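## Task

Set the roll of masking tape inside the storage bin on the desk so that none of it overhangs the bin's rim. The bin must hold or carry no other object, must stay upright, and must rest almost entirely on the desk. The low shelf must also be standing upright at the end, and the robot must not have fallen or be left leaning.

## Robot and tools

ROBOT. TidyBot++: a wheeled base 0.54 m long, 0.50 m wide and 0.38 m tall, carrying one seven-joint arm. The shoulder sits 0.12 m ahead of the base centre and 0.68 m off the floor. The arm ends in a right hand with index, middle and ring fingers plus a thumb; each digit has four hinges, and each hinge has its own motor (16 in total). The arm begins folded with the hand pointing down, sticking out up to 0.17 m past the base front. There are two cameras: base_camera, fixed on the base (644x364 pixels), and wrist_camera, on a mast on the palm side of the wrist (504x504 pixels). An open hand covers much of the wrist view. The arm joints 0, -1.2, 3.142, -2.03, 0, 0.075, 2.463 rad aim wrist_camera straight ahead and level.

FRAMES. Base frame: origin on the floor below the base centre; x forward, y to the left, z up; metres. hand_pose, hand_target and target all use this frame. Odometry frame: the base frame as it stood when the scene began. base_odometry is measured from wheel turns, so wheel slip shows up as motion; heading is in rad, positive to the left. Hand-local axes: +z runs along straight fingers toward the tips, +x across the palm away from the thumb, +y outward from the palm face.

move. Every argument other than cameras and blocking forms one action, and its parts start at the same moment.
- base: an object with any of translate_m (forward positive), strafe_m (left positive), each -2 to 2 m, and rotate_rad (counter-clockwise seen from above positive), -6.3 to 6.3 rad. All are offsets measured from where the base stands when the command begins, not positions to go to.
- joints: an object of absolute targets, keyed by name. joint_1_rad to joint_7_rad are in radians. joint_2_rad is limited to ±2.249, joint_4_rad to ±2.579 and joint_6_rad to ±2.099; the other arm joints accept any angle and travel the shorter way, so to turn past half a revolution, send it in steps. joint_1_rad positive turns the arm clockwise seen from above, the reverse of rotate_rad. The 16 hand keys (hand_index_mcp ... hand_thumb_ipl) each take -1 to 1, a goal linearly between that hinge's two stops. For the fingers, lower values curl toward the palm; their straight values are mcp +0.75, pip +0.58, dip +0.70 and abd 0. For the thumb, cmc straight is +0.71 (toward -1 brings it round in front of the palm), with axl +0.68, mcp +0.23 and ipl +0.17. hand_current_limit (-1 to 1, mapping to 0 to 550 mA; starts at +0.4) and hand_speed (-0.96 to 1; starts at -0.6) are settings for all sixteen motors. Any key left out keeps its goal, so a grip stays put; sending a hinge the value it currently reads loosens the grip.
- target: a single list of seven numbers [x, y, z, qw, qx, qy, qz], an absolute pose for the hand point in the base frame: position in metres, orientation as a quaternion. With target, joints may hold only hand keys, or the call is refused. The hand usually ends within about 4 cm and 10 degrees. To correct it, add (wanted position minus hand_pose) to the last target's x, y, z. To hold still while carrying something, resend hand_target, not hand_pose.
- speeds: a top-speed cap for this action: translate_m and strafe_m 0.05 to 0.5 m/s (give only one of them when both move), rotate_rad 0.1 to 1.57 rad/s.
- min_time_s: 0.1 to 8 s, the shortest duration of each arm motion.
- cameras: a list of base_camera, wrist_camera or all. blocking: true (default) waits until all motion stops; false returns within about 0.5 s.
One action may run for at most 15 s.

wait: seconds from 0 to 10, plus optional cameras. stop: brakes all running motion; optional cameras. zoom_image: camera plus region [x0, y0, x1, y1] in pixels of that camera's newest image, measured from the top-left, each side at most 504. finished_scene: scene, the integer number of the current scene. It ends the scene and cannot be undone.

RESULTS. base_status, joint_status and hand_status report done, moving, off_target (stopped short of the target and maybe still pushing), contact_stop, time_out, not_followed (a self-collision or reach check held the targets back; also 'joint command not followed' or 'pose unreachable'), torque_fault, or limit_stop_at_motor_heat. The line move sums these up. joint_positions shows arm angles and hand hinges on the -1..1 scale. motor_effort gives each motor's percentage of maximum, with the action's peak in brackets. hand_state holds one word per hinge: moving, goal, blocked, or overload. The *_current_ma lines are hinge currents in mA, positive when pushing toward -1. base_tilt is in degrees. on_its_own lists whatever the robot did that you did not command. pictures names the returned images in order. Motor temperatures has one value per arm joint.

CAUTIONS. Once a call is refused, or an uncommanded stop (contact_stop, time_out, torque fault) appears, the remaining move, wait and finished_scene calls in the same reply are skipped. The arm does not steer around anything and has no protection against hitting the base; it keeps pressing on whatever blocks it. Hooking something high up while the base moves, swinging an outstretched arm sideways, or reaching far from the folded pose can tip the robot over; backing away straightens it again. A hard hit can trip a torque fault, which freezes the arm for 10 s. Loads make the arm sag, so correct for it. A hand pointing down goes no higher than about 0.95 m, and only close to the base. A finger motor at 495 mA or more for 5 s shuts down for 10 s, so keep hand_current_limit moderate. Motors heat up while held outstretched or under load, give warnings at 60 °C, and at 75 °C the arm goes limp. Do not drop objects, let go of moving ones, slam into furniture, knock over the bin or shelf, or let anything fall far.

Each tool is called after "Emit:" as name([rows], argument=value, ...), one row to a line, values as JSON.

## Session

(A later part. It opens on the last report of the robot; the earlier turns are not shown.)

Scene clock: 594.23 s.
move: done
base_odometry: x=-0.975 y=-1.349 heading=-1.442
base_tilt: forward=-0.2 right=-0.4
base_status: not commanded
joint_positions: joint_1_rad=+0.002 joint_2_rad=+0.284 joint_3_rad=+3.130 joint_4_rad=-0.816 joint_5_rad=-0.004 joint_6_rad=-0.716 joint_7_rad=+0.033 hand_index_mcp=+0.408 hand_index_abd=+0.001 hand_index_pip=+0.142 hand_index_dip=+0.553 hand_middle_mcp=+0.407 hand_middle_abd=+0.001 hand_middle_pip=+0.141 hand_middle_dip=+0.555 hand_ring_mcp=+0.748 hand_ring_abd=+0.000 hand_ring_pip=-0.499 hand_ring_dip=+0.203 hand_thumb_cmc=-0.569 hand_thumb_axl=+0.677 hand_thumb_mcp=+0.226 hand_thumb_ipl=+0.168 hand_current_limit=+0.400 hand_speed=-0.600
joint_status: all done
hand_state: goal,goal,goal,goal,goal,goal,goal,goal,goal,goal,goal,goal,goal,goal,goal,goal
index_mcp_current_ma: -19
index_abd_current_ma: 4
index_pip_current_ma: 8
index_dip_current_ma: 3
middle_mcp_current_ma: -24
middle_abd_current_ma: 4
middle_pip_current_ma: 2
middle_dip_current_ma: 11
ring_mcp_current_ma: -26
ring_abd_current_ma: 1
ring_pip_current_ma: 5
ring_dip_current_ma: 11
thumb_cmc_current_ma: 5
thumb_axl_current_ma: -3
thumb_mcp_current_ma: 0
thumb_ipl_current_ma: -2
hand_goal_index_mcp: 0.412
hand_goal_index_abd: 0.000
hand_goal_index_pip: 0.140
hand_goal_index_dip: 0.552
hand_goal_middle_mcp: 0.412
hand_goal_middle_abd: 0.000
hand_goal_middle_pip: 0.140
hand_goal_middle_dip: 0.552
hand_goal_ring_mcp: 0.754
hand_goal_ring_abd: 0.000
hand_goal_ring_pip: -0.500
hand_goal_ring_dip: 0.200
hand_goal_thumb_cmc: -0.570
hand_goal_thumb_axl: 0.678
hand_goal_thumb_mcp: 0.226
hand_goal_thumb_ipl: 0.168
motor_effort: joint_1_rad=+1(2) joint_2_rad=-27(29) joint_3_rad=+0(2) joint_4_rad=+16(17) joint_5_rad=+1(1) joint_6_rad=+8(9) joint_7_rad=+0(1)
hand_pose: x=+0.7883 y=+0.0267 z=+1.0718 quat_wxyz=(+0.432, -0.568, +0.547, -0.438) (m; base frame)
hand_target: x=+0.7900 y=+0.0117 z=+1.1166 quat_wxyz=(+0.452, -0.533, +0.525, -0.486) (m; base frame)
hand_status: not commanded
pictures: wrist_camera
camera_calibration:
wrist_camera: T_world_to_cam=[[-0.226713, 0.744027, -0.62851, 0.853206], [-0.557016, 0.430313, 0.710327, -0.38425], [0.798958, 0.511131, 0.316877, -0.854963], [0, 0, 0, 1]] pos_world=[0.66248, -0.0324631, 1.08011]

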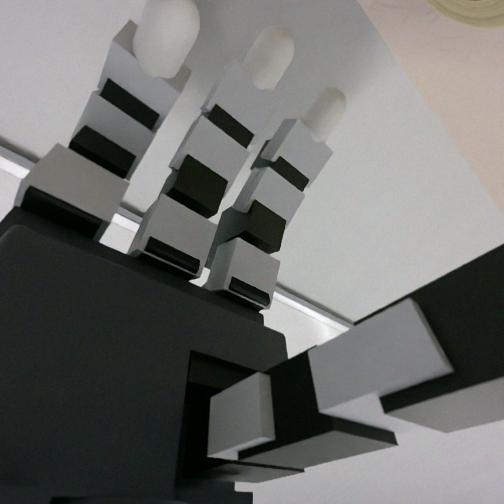

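Emit:
move(joints={"joint_1_rad": 0, "joint_2_rad": 0.25, "joint_3_rad": 3.142, "joint_4_rad": -0.945, "joint_5_rad": 0.05, "joint_6_rad": -0.54, "joint_7_rad": 0.0}, min_time_s=3, cameras=["wrist_camera"])

Scene clock: 637.80 s.
move: done
base_odometry: x=-0.975 y=-1.349 heading=-1.442
base_tilt: forward=-0.2 right=-0.4
base_status: not commanded
joint_positions: joint_1_rad=+0.002 joint_2_rad=+0.284 joint_3_rad=+3.130 joint_4_rad=-0.931 joint_5_rad=-0.004 joint_6_rad=-0.646 joint_7_rad=+0.033 hand_index_mcp=+0.408 hand_index_abd=+0.001 hand_index_pip=+0.142 hand_index_dip=+0.553 hand_middle_mcp=+0.407 hand_middle_abd=+0.001 hand_middle_pip=+0.141 hand_middle_dip=+0.555 hand_ring_mcp=+0.748 hand_ring_abd=+0.000 hand_ring_pip=-0.499 hand_ring_dip=+0.203 hand_thumb_cmc=-0.569 hand_thumb_axl=+0.677 hand_thumb_mcp=+0.226 hand_thumb_ipl=+0.168 hand_current_limit=+0.400 hand_speed=-0.600
joint_status: all done
hand_state: goal,goal,goal,goal,goal,goal,goal,goal,goal,goal,goal,goal,goal,goal,goal,goal
index_mcp_current_ma: -19
index_abd_current_ma: 4
index_pip_current_ma: 8
index_dip_current_ma: 3
middle_mcp_current_ma: -24
middle_abd_current_ma: 4
middle_pip_current_ma: 2
middle_dip_current_ma: 11
ring_mcp_current_ma: -26
ring_abd_current_ma: 1
ring_pip_current_ma: 5
ring_dip_current_ma: 11
thumb_cmc_current_ma: 5
thumb_axl_current_ma: -3
thumb_mcp_current_ma: 0
thumb_ipl_current_ma: -2
hand_goal_index_mcp: 0.412
hand_goal_index_abd: 0.000
hand_goal_index_pip: 0.140
hand_goal_index_dip: 0.552
hand_goal_middle_mcp: 0.412
hand_goal_middle_abd: 0.000
hand_goal_middle_pip: 0.140
hand_goal_middle_dip: 0.552
hand_goal_ring_mcp: 0.754
hand_goal_ring_abd: 0.000
hand_goal_ring_pip: -0.500
hand_goal_ring_dip: 0.200
hand_goal_thumb_cmc: -0.570
hand_goal_thumb_axl: 0.678
hand_goal_thumb_mcp: 0.226
hand_goal_thumb_ipl: 0.168
motor_effort: joint_1_rad=+1(2) joint_2_rad=-27(28) joint_3_rad=+1(2) joint_4_rad=+16(17) joint_5_rad=+0(2) joint_6_rad=+8(9) joint_7_rad=+1(1)
hand_pose: x=+0.7956 y=+0.0269 z=+1.0271 quat_wxyz=(+0.420, -0.578, +0.556, -0.425) (m; base frame)
hand_target: x=+0.7994 y=+0.0124 z=+1.0709 quat_wxyz=(+0.440, -0.545, +0.534, -0.474) (m; base frame)
hand_status: not commanded
pictures: wrist_camera
camera_calibration:
wrist_camera: T_world_to_cam=[[-0.254043, 0.743838, -0.618196, 0.837914], [-0.525216, 0.43062, 0.733972, -0.398141], [0.812164, 0.511147, 0.28128, -0.82063], [0, 0, 0, 1]] pos_world=[0.670243, -0.032362, 1.04105]

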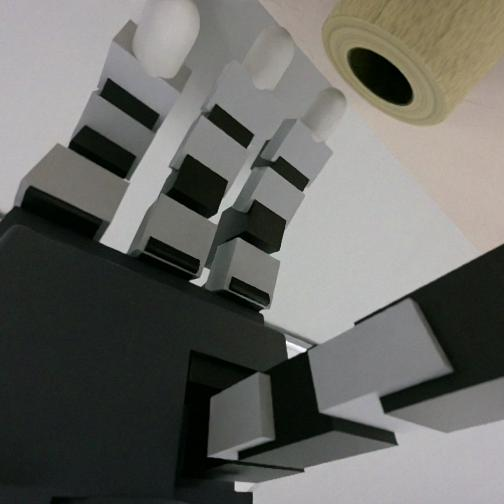

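Emit:
move(joints={"joint_1_rad": 0, "joint_2_rad": 0.25, "joint_3_rad": 3.142, "joint_4_rad": -0.995, "joint_5_rad": 0.05, "joint_6_rad": -0.49, "joint_7_rad": 0.0}, min_time_s=2, cameras=["wrist_camera"])

Scene clock: 657.03 s.
move: done
base_odometry: x=-0.975 y=-1.349 heading=-1.442
base_tilt: forward=-0.2 right=-0.4
base_status: not commanded
joint_positions: joint_1_rad=+0.002 joint_2_rad=+0.284 joint_3_rad=+3.130 joint_4_rad=-0.980 joint_5_rad=-0.004 joint_6_rad=-0.596 joint_7_rad=+0.033 hand_index_mcp=+0.408 hand_index_abd=+0.001 hand_index_pip=+0.142 hand_index_dip=+0.553 hand_middle_mcp=+0.407 hand_middle_abd=+0.001 hand_middle_pip=+0.141 hand_middle_dip=+0.555 hand_ring_mcp=+0.748 hand_ring_abd=+0.000 hand_ring_pip=-0.499 hand_ring_dip=+0.203 hand_thumb_cmc=-0.569 hand_thumb_axl=+0.677 hand_thumb_mcp=+0.226 hand_thumb_ipl=+0.168 hand_current_limit=+0.400 hand_speed=-0.600
joint_status: all done
hand_state: goal,goal,goal,goal,goal,goal,goal,goal,goal,goal,goal,goal,goal,goal,goal,goal
index_mcp_current_ma: -19
index_abd_current_ma: 4
index_pip_current_ma: 8
index_dip_current_ma: 3
middle_mcp_current_ma: -24
middle_abd_current_ma: 4
middle_pip_current_ma: 2
middle_dip_current_ma: 11
ring_mcp_current_ma: -26
ring_abd_current_ma: 1
ring_pip_current_ma: 5
ring_dip_current_ma: 11
thumb_cmc_current_ma: 5
thumb_axl_current_ma: -3
thumb_mcp_current_ma: 0
thumb_ipl_current_ma: -2
hand_goal_index_mcp: 0.412
hand_goal_index_abd: 0.000
hand_goal_index_pip: 0.140
hand_goal_index_dip: 0.552
hand_goal_middle_mcp: 0.412
hand_goal_middle_abd: 0.000
hand_goal_middle_pip: 0.140
hand_goal_middle_dip: 0.552
hand_goal_ring_mcp: 0.754
hand_goal_ring_abd: 0.000
hand_goal_ring_pip: -0.500
hand_goal_ring_dip: 0.200
hand_goal_thumb_cmc: -0.570
hand_goal_thumb_axl: 0.678
hand_goal_thumb_mcp: 0.226
hand_goal_thumb_ipl: 0.168
motor_effort: joint_1_rad=+1(2) joint_2_rad=-27(29) joint_3_rad=+0(1) joint_4_rad=+16(17) joint_5_rad=+0(2) joint_6_rad=+9(10) joint_7_rad=+0(1)
hand_pose: x=+0.8007 y=+0.0269 z=+1.0125 quat_wxyz=(+0.420, -0.577, +0.556, -0.426) (m; base frame)
hand_target: x=+0.8047 y=+0.0129 z=+1.0561 quat_wxyz=(+0.441, -0.546, +0.533, -0.474) (m; base frame)
hand_status: not commanded
pictures: wrist_camera
camera_calibration:
wrist_camera: T_world_to_cam=[[-0.25363, 0.743963, -0.618216, 0.82979], [-0.525427, 0.430647, 0.733805, -0.3844], [0.812157, 0.510942, 0.281673, -0.821094], [0, 0, 0, 1]] pos_world=[0.675343, -0.0322611, 1.02634]

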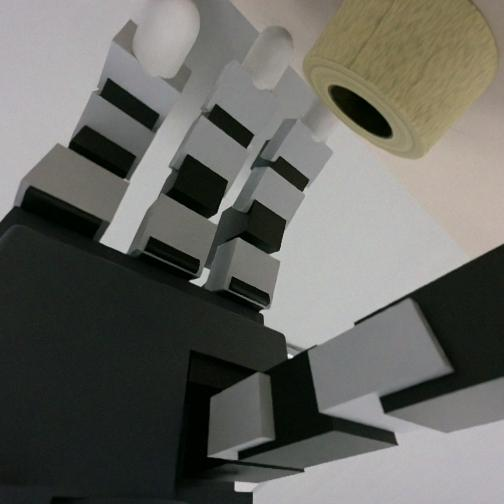

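Emit:
move(base={"strafe_m": 0.005}, speeds={"strafe_m": 0.05}, joints={"hand_current_limit": 0.0, "hand_thumb_mcp": -0.056})

Emit:
move(joints={"hand_index_pip": -0.1, "hand_middle_pip": -0.1, "hand_index_mcp": 0.3, "hand_middle_mcp": 0.3}, cameras=["wrist_camera"])

Scene clock: 697.77 s.
move: done
base_odometry: x=-0.971 y=-1.348 heading=-1.443
base_tilt: forward=-0.2 right=-0.3
base_status: done
joint_positions: joint_1_rad=+0.002 joint_2_rad=+0.283 joint_3_rad=+3.132 joint_4_rad=-0.981 joint_5_rad=-0.003 joint_6_rad=-0.595 joint_7_rad=+0.033 hand_index_mcp=+0.408 hand_index_abd=+0.001 hand_index_pip=+0.142 hand_index_dip=+0.553 hand_middle_mcp=+0.406 hand_middle_abd=+0.001 hand_middle_pip=+0.141 hand_middle_dip=+0.555 hand_ring_mcp=+0.748 hand_ring_abd=+0.000 hand_ring_pip=-0.499 hand_ring_dip=+0.203 hand_thumb_cmc=-0.569 hand_thumb_axl=+0.677 hand_thumb_mcp=-0.053 hand_thumb_ipl=+0.168 hand_current_limit=+0.000 hand_speed=-0.600
joint_status: all done
hand_state: goal,goal,goal,goal,goal,goal,goal,goal,goal,goal,goal,goal,goal,goal,goal,goal
index_mcp_current_ma: -20
index_abd_current_ma: 4
index_pip_current_ma: 8
index_dip_current_ma: 3
middle_mcp_current_ma: -25
middle_abd_current_ma: 4
middle_pip_current_ma: 2
middle_dip_current_ma: 11
ring_mcp_current_ma: -26
ring_abd_current_ma: 1
ring_pip_current_ma: 5
ring_dip_current_ma: 11
thumb_cmc_current_ma: 3
thumb_axl_current_ma: -3
thumb_mcp_current_ma: 16
thumb_ipl_current_ma: -2
hand_goal_index_mcp: 0.412
hand_goal_index_abd: 0.000
hand_goal_index_pip: 0.140
hand_goal_index_dip: 0.552
hand_goal_middle_mcp: 0.412
hand_goal_middle_abd: 0.000
hand_goal_middle_pip: 0.140
hand_goal_middle_dip: 0.552
hand_goal_ring_mcp: 0.754
hand_goal_ring_abd: 0.000
hand_goal_ring_pip: -0.500
hand_goal_ring_dip: 0.200
hand_goal_thumb_cmc: -0.570
hand_goal_thumb_axl: 0.678
hand_goal_thumb_mcp: -0.056
hand_goal_thumb_ipl: 0.168
motor_effort: joint_1_rad=+1(6) joint_2_rad=-28(29) joint_3_rad=+0(4) joint_4_rad=+16(17) joint_5_rad=+0(1) joint_6_rad=+9(9) joint_7_rad=+0(1)
hand_pose: x=+0.8005 y=+0.0258 z=+1.0132 quat_wxyz=(+0.419, -0.577, +0.556, -0.427) (m; base frame)
hand_target: x=+0.8047 y=+0.0129 z=+1.0561 quat_wxyz=(+0.441, -0.546, +0.533, -0.474) (m; base frame)
hand_status: not commanded
pictures: none

Scene clock: 698.40 s.
move: done
base_odometry: x=-0.971 y=-1.348 heading=-1.443
base_tilt: forward=-0.2 right=-0.4
base_status: not commanded
joint_positions: joint_1_rad=+0.002 joint_2_rad=+0.283 joint_3_rad=+3.132 joint_4_rad=-0.981 joint_5_rad=-0.003 joint_6_rad=-0.594 joint_7_rad=+0.033 hand_index_mcp=+0.297 hand_index_abd=+0.001 hand_index_pip=-0.093 hand_index_dip=+0.553 hand_middle_mcp=+0.296 hand_middle_abd=+0.001 hand_middle_pip=-0.097 hand_middle_dip=+0.555 hand_ring_mcp=+0.748 hand_ring_abd=+0.000 hand_ring_pip=-0.499 hand_ring_dip=+0.203 hand_thumb_cmc=-0.569 hand_thumb_axl=+0.677 hand_thumb_mcp=-0.053 hand_thumb_ipl=+0.168 hand_current_limit=+0.000 hand_speed=-0.600
joint_status: all done
hand_state: goal,goal,goal,goal,goal,goal,goal,goal,goal,goal,goal,goal,goal,goal,goal,goal
index_mcp_current_ma: -11
index_abd_current_ma: 4
index_pip_current_ma: 32
index_dip_current_ma: 4
middle_mcp_current_ma: -19
middle_abd_current_ma: 4
middle_pip_current_ma: 10
middle_dip_current_ma: 11
ring_mcp_current_ma: -26
ring_abd_current_ma: 1
ring_pip_current_ma: 5
ring_dip_current_ma: 11
thumb_cmc_current_ma: 3
thumb_axl_current_ma: -3
thumb_mcp_current_ma: 16
thumb_ipl_current_ma: -2
hand_goal_index_mcp: 0.300
hand_goal_index_abd: 0.000
hand_goal_index_pip: -0.100
hand_goal_index_dip: 0.552
hand_goal_middle_mcp: 0.300
hand_goal_middle_abd: 0.000
hand_goal_middle_pip: -0.100
hand_goal_middle_dip: 0.552
hand_goal_ring_mcp: 0.754
hand_goal_ring_abd: 0.000
hand_goal_ring_pip: -0.500
hand_goal_ring_dip: 0.200
hand_goal_thumb_cmc: -0.570
hand_goal_thumb_axl: 0.678
hand_goal_thumb_mcp: -0.056
hand_goal_thumb_ipl: 0.168
motor_effort: joint_1_rad=+1(1) joint_2_rad=-27(28) joint_3_rad=+1(1) joint_4_rad=+16(17) joint_5_rad=+0(1) joint_6_rad=+8(9) joint_7_rad=+0(1)
hand_pose: x=+0.8006 y=+0.0258 z=+1.0132 quat_wxyz=(+0.419, -0.577, +0.556, -0.427) (m; base frame)
hand_target: x=+0.8047 y=+0.0129 z=+1.0561 quat_wxyz=(+0.441, -0.546, +0.533, -0.474) (m; base frame)
hand_status: not commanded
pictures: wrist_camera
camera_calibration:
wrist_camera: T_world_to_cam=[[-0.250996, 0.743481, -0.619868, 0.830666], [-0.526114, 0.432745, 0.732076, -0.382246], [0.81253, 0.50987, 0.282538, -0.821819], [0, 0, 0, 1]] pos_world=[0.675142, -0.0331488, 1.02693]

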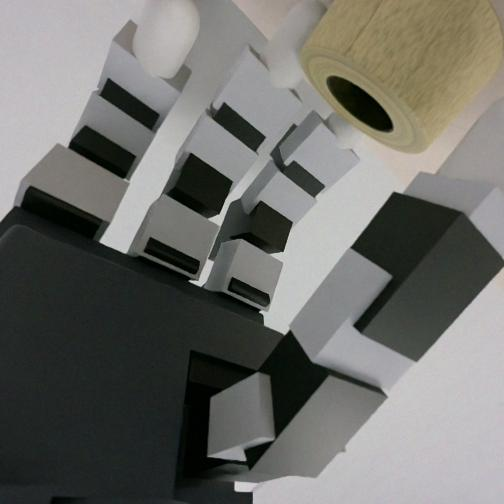

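Emit:
move(joints={"hand_index_pip": -0.15, "hand_middle_pip": -0.15, "hand_index_mcp": 0.25, "hand_middle_mcp": 0.25})

Emit:
move(joints={"hand_index_pip": -0.2, "hand_middle_pip": -0.2, "hand_index_mcp": 0.19, "hand_middle_mcp": 0.19}, cameras=["wrist_camera"])

Scene clock: 711.43 s.
move: done
base_odometry: x=-0.971 y=-1.348 heading=-1.443
base_tilt: forward=-0.2 right=-0.3
base_status: not commanded
joint_positions: joint_1_rad=+0.002 joint_2_rad=+0.283 joint_3_rad=+3.132 joint_4_rad=-0.981 joint_5_rad=-0.003 joint_6_rad=-0.594 joint_7_rad=+0.033 hand_index_mcp=+0.249 hand_index_abd=+0.001 hand_index_pip=-0.143 hand_index_dip=+0.553 hand_middle_mcp=+0.248 hand_middle_abd=+0.001 hand_middle_pip=-0.146 hand_middle_dip=+0.555 hand_ring_mcp=+0.748 hand_ring_abd=+0.000 hand_ring_pip=-0.499 hand_ring_dip=+0.203 hand_thumb_cmc=-0.569 hand_thumb_axl=+0.677 hand_thumb_mcp=-0.053 hand_thumb_ipl=+0.168 hand_current_limit=+0.000 hand_speed=-0.600
joint_status: all done
hand_state: goal,goal,goal,goal,goal,goal,goal,goal,goal,goal,goal,goal,goal,goal,goal,goal
index_mcp_current_ma: -3
index_abd_current_ma: 4
index_pip_current_ma: 30
index_dip_current_ma: 4
middle_mcp_current_ma: -8
middle_abd_current_ma: 3
middle_pip_current_ma: 17
middle_dip_current_ma: 11
ring_mcp_current_ma: -26
ring_abd_current_ma: 1
ring_pip_current_ma: 5
ring_dip_current_ma: 11
thumb_cmc_current_ma: 3
thumb_axl_current_ma: -3
thumb_mcp_current_ma: 16
thumb_ipl_current_ma: -2
hand_goal_index_mcp: 0.250
hand_goal_index_abd: 0.000
hand_goal_index_pip: -0.150
hand_goal_index_dip: 0.552
hand_goal_middle_mcp: 0.250
hand_goal_middle_abd: 0.000
hand_goal_middle_pip: -0.150
hand_goal_middle_dip: 0.552
hand_goal_ring_mcp: 0.754
hand_goal_ring_abd: 0.000
hand_goal_ring_pip: -0.500
hand_goal_ring_dip: 0.200
hand_goal_thumb_cmc: -0.570
hand_goal_thumb_axl: 0.678
hand_goal_thumb_mcp: -0.056
hand_goal_thumb_ipl: 0.168
motor_effort: joint_1_rad=+1(1) joint_2_rad=-27(28) joint_3_rad=+1(1) joint_4_rad=+16(17) joint_5_rad=+0(1) joint_6_rad=+8(9) joint_7_rad=+0(0)
hand_pose: x=+0.8007 y=+0.0258 z=+1.0133 quat_wxyz=(+0.420, -0.577, +0.556, -0.427) (m; base frame)
hand_target: x=+0.8047 y=+0.0129 z=+1.0561 quat_wxyz=(+0.441, -0.546, +0.533, -0.474) (m; base frame)
hand_status: not commanded
pictures: none

Scene clock: 711.97 s.
move: off_target
base_odometry: x=-0.971 y=-1.348 heading=-1.443
base_tilt: forward=-0.2 right=-0.4
base_status: not commanded
joint_positions: joint_1_rad=+0.002 joint_2_rad=+0.283 joint_3_rad=+3.132 joint_4_rad=-0.981 joint_5_rad=-0.003 joint_6_rad=-0.592 joint_7_rad=+0.033 hand_index_mcp=+0.215 hand_index_abd=+0.001 hand_index_pip=-0.168 hand_index_dip=+0.556 hand_middle_mcp=+0.216 hand_middle_abd=+0.000 hand_middle_pip=-0.177 hand_middle_dip=+0.556 hand_ring_mcp=+0.748 hand_ring_abd=+0.000 hand_ring_pip=-0.499 hand_ring_dip=+0.203 hand_thumb_cmc=-0.567 hand_thumb_axl=+0.678 hand_thumb_mcp=-0.040 hand_thumb_ipl=+0.174 hand_current_limit=+0.000 hand_speed=-0.600
joint_status: hand_index_mcp off_target (ended at +0.215, target +0.190); hand_index_pip off_target (ended at -0.168, target -0.200); hand_middle_mcp off_target (ended at +0.216, target +0.190); hand_middle_pip off_target (ended at -0.177, target -0.200)
hand_state: blocked,goal,blocked,goal,blocked,goal,blocked,goal,goal,goal,goal,goal,goal,goal,goal,goal
index_mcp_current_ma: 119
index_abd_current_ma: 4
index_pip_current_ma: 145
index_dip_current_ma: 15
middle_mcp_current_ma: 127
middle_abd_current_ma: 1
middle_pip_current_ma: 102
middle_dip_current_ma: 16
ring_mcp_current_ma: -26
ring_abd_current_ma: 1
ring_pip_current_ma: 5
ring_dip_current_ma: 11
thumb_cmc_current_ma: 11
thumb_axl_current_ma: -2
thumb_mcp_current_ma: 95
thumb_ipl_current_ma: 34
hand_goal_index_mcp: 0.190
hand_goal_index_abd: 0.000
hand_goal_index_pip: -0.200
hand_goal_index_dip: 0.552
hand_goal_middle_mcp: 0.190
hand_goal_middle_abd: 0.000
hand_goal_middle_pip: -0.200
hand_goal_middle_dip: 0.552
hand_goal_ring_mcp: 0.754
hand_goal_ring_abd: 0.000
hand_goal_ring_pip: -0.500
hand_goal_ring_dip: 0.200
hand_goal_thumb_cmc: -0.570
hand_goal_thumb_axl: 0.678
hand_goal_thumb_mcp: -0.056
hand_goal_thumb_ipl: 0.168
motor_effort: joint_1_rad=+1(1) joint_2_rad=-28(28) joint_3_rad=+1(2) joint_4_rad=+16(17) joint_5_rad=+1(1) joint_6_rad=+8(8) joint_7_rad=+1(1)
hand_pose: x=+0.8010 y=+0.0258 z=+1.0139 quat_wxyz=(+0.420, -0.576, +0.555, -0.428) (m; base frame)
hand_target: x=+0.8047 y=+0.0129 z=+1.0561 quat_wxyz=(+0.441, -0.546, +0.533, -0.474) (m; base frame)
hand_status: not commanded
pictures: wrist_camera
camera_calibration:
wrist_camera: T_world_to_cam=[[-0.249346, 0.743483, -0.620532, 0.830546], [-0.528082, 0.43273, 0.730667, -0.379595], [0.811761, 0.50988, 0.284721, -0.823891], [0, 0, 0, 1]] pos_world=[0.675438, -0.0331489, 1.02732]

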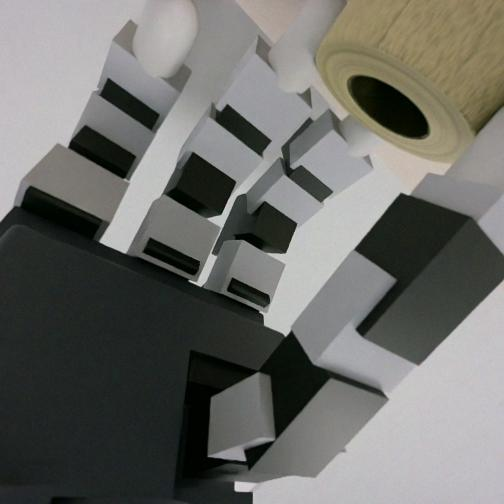

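Emit:
move(joints={"hand_index_pip": -0.26, "hand_middle_pip": -0.26, "hand_index_mcp": 0.11, "hand_middle_mcp": 0.11, "hand_thumb_mcp": -0.12}, cameras=["wrist_camera"])

Scene clock: 719.00 s.
move: off_target
base_odometry: x=-0.971 y=-1.348 heading=-1.443
base_tilt: forward=-0.2 right=-0.4
base_status: not commanded
joint_positions: joint_1_rad=+0.002 joint_2_rad=+0.283 joint_3_rad=+3.132 joint_4_rad=-0.981 joint_5_rad=-0.003 joint_6_rad=-0.591 joint_7_rad=+0.033 hand_index_mcp=+0.206 hand_index_abd=+0.001 hand_index_pip=-0.180 hand_index_dip=+0.561 hand_middle_mcp=+0.213 hand_middle_abd=-0.004 hand_middle_pip=-0.210 hand_middle_dip=+0.564 hand_ring_mcp=+0.748 hand_ring_abd=+0.000 hand_ring_pip=-0.499 hand_ring_dip=+0.203 hand_thumb_cmc=-0.561 hand_thumb_axl=+0.679 hand_thumb_mcp=-0.039 hand_thumb_ipl=+0.185 hand_current_limit=+0.000 hand_speed=-0.600
joint_status: hand_index_mcp off_target (ended at +0.206, target +0.110); hand_index_pip off_target (ended at -0.180, target -0.260); hand_middle_mcp off_target (ended at +0.213, target +0.110); hand_middle_pip off_target (ended at -0.210, target -0.260); hand_thumb_mcp off_target (ended at -0.039, target -0.120)
hand_state: blocked,goal,blocked,goal,blocked,goal,blocked,goal,goal,goal,goal,goal,goal,goal,blocked,goal
index_mcp_current_ma: 275
index_abd_current_ma: 2
index_pip_current_ma: 275
index_dip_current_ma: 37
middle_mcp_current_ma: 275
middle_abd_current_ma: -15
middle_pip_current_ma: 233
middle_dip_current_ma: 51
ring_mcp_current_ma: -26
ring_abd_current_ma: 1
ring_pip_current_ma: 5
ring_dip_current_ma: 11
thumb_cmc_current_ma: 42
thumb_axl_current_ma: 4
thumb_mcp_current_ma: 275
thumb_ipl_current_ma: 100
hand_goal_index_mcp: 0.110
hand_goal_index_abd: 0.000
hand_goal_index_pip: -0.260
hand_goal_index_dip: 0.552
hand_goal_middle_mcp: 0.110
hand_goal_middle_abd: 0.000
hand_goal_middle_pip: -0.260
hand_goal_middle_dip: 0.552
hand_goal_ring_mcp: 0.754
hand_goal_ring_abd: 0.000
hand_goal_ring_pip: -0.500
hand_goal_ring_dip: 0.200
hand_goal_thumb_cmc: -0.570
hand_goal_thumb_axl: 0.678
hand_goal_thumb_mcp: -0.120
hand_goal_thumb_ipl: 0.168
motor_effort: joint_1_rad=+1(1) joint_2_rad=-27(27) joint_3_rad=+0(1) joint_4_rad=+16(16) joint_5_rad=+0(1) joint_6_rad=+8(8) joint_7_rad=+0(1)
hand_pose: x=+0.8011 y=+0.0258 z=+1.0143 quat_wxyz=(+0.420, -0.576, +0.555, -0.428) (m; base frame)
hand_target: x=+0.8047 y=+0.0129 z=+1.0561 quat_wxyz=(+0.441, -0.546, +0.533, -0.474) (m; base frame)
hand_status: not commanded
pictures: wrist_camera
camera_calibration:
wrist_camera: T_world_to_cam=[[-0.24859, 0.743498, -0.620817, 0.830473], [-0.528944, 0.432729, 0.730044, -0.378462], [0.811431, 0.509859, 0.285697, -0.824807], [0, 0, 0, 1]] pos_world=[0.675536, -0.0331488, 1.02751]

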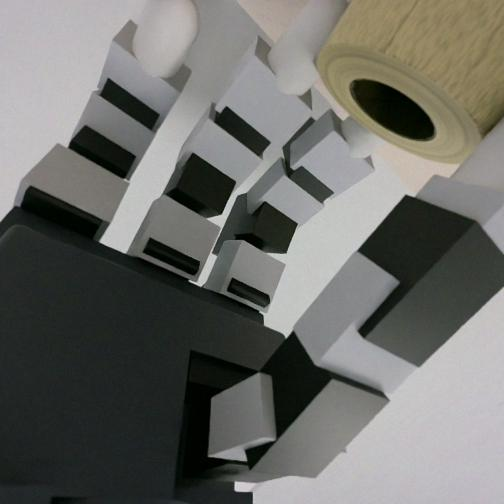

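Emit:
move(joints={"joint_2_rad": 0.25, "joint_4_rad": -0.78, "joint_6_rad": -0.78}, min_time_s=2.5, cameras=["wrist_camera"])

Emit:
move(base={"translate_m": -0.6}, speeds={"translate_m": 0.2}, cameras=["wrist_camera"])

Scene clock: 733.47 s.
move: done
base_odometry: x=-0.971 y=-1.348 heading=-1.443
base_tilt: forward=-0.2 right=-0.3
base_status: not commanded
joint_positions: joint_1_rad=+0.002 joint_2_rad=+0.283 joint_3_rad=+3.132 joint_4_rad=-0.810 joint_5_rad=-0.003 joint_6_rad=-0.697 joint_7_rad=+0.033 hand_index_mcp=+0.206 hand_index_abd=+0.001 hand_index_pip=-0.180 hand_index_dip=+0.561 hand_middle_mcp=+0.213 hand_middle_abd=-0.004 hand_middle_pip=-0.213 hand_middle_dip=+0.564 hand_ring_mcp=+0.748 hand_ring_abd=+0.000 hand_ring_pip=-0.499 hand_ring_dip=+0.203 hand_thumb_cmc=-0.558 hand_thumb_axl=+0.680 hand_thumb_mcp=-0.039 hand_thumb_ipl=+0.186 hand_current_limit=+0.000 hand_speed=-0.600
joint_status: all done
hand_state: blocked,goal,blocked,goal,blocked,goal,blocked,goal,goal,goal,goal,goal,goal,goal,blocked,goal
index_mcp_current_ma: 275
index_abd_current_ma: 2
index_pip_current_ma: 275
index_dip_current_ma: 38
middle_mcp_current_ma: 275
middle_abd_current_ma: -15
middle_pip_current_ma: 216
middle_dip_current_ma: 51
ring_mcp_current_ma: -26
ring_abd_current_ma: 1
ring_pip_current_ma: 5
ring_dip_current_ma: 11
thumb_cmc_current_ma: 54
thumb_axl_current_ma: 9
thumb_mcp_current_ma: 275
thumb_ipl_current_ma: 108
hand_goal_index_mcp: 0.110
hand_goal_index_abd: 0.000
hand_goal_index_pip: -0.260
hand_goal_index_dip: 0.552
hand_goal_middle_mcp: 0.110
hand_goal_middle_abd: 0.000
hand_goal_middle_pip: -0.260
hand_goal_middle_dip: 0.552
hand_goal_ring_mcp: 0.754
hand_goal_ring_abd: 0.000
hand_goal_ring_pip: -0.500
hand_goal_ring_dip: 0.200
hand_goal_thumb_cmc: -0.570
hand_goal_thumb_axl: 0.678
hand_goal_thumb_mcp: -0.120
hand_goal_thumb_ipl: 0.168
motor_effort: joint_1_rad=+1(1) joint_2_rad=-27(29) joint_3_rad=+0(1) joint_4_rad=+16(18) joint_5_rad=-1(1) joint_6_rad=+9(10) joint_7_rad=+0(1)
hand_pose: x=+0.7908 y=+0.0256 z=+1.0814 quat_wxyz=(+0.438, -0.562, +0.541, -0.446) (m; base frame)
hand_target: x=+0.7658 y=+0.0102 z=+1.0966 quat_wxyz=(+0.419, -0.558, +0.554, -0.454) (m; base frame)
hand_status: not commanded
pictures: wrist_camera
camera_calibration:
wrist_camera: T_world_to_cam=[[-0.208034, 0.743692, -0.63533, 0.853333], [-0.575058, 0.432432, 0.694486, -0.357898], [0.79122, 0.509828, 0.337706, -0.875786], [0, 0, 0, 1]] pos_world=[0.66465, -0.0333498, 1.08646]

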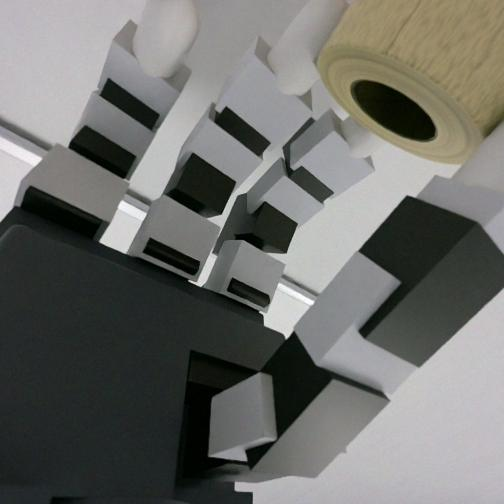

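Scene clock: 737.23 s.
move: done
base_odometry: x=-1.047 y=-0.753 heading=-1.443
base_tilt: forward=-0.3 right=-0.4
base_status: done
joint_positions: joint_1_rad=+0.002 joint_2_rad=+0.271 joint_3_rad=+3.132 joint_4_rad=-0.808 joint_5_rad=-0.001 joint_6_rad=-0.700 joint_7_rad=+0.033 hand_index_mcp=+0.205 hand_index_abd=+0.000 hand_index_pip=-0.180 hand_index_dip=+0.561 hand_middle_mcp=+0.213 hand_middle_abd=-0.004 hand_middle_pip=-0.214 hand_middle_dip=+0.564 hand_ring_mcp=+0.748 hand_ring_abd=+0.000 hand_ring_pip=-0.499 hand_ring_dip=+0.203 hand_thumb_cmc=-0.557 hand_thumb_axl=+0.680 hand_thumb_mcp=-0.039 hand_thumb_ipl=+0.186 hand_current_limit=+0.000 hand_speed=-0.600
joint_status: not commanded
hand_state: blocked,goal,blocked,goal,blocked,goal,blocked,goal,goal,goal,goal,goal,goal,goal,blocked,goal
index_mcp_current_ma: 275
index_abd_current_ma: 1
index_pip_current_ma: 275
index_dip_current_ma: 39
middle_mcp_current_ma: 275
middle_abd_current_ma: -16
middle_pip_current_ma: 210
middle_dip_current_ma: 51
ring_mcp_current_ma: -26
ring_abd_current_ma: 1
ring_pip_current_ma: 5
ring_dip_current_ma: 11
thumb_cmc_current_ma: 57
thumb_axl_current_ma: 10
thumb_mcp_current_ma: 275
thumb_ipl_current_ma: 111
hand_goal_index_mcp: 0.110
hand_goal_index_abd: 0.000
hand_goal_index_pip: -0.260
hand_goal_index_dip: 0.552
hand_goal_middle_mcp: 0.110
hand_goal_middle_abd: 0.000
hand_goal_middle_pip: -0.260
hand_goal_middle_dip: 0.552
hand_goal_ring_mcp: 0.754
hand_goal_ring_abd: 0.000
hand_goal_ring_pip: -0.500
hand_goal_ring_dip: 0.200
hand_goal_thumb_cmc: -0.570
hand_goal_thumb_axl: 0.678
hand_goal_thumb_mcp: -0.120
hand_goal_thumb_ipl: 0.168
motor_effort: joint_1_rad=+1(2) joint_2_rad=-26(31) joint_3_rad=+1(1) joint_4_rad=+16(17) joint_5_rad=+1(1) joint_6_rad=+8(10) joint_7_rad=+0(1)
hand_pose: x=+0.7858 y=+0.0250 z=+1.0894 quat_wxyz=(+0.441, -0.559, +0.539, -0.450) (m; base frame)
hand_target: x=+0.7658 y=+0.0102 z=+1.0966 quat_wxyz=(+0.419, -0.558, +0.554, -0.454) (m; base frame)
hand_status: not commanded
pictures: wrist_camera
camera_calibration:
wrist_camera: T_world_to_cam=[[-0.200688, 0.743171, -0.638296, 0.855225], [-0.581691, 0.433863, 0.688039, -0.353879], [0.788264, 0.509372, 0.345225, -0.880105], [0, 0, 0, 1]] pos_world=[0.65954, -0.0337425, 1.0932]

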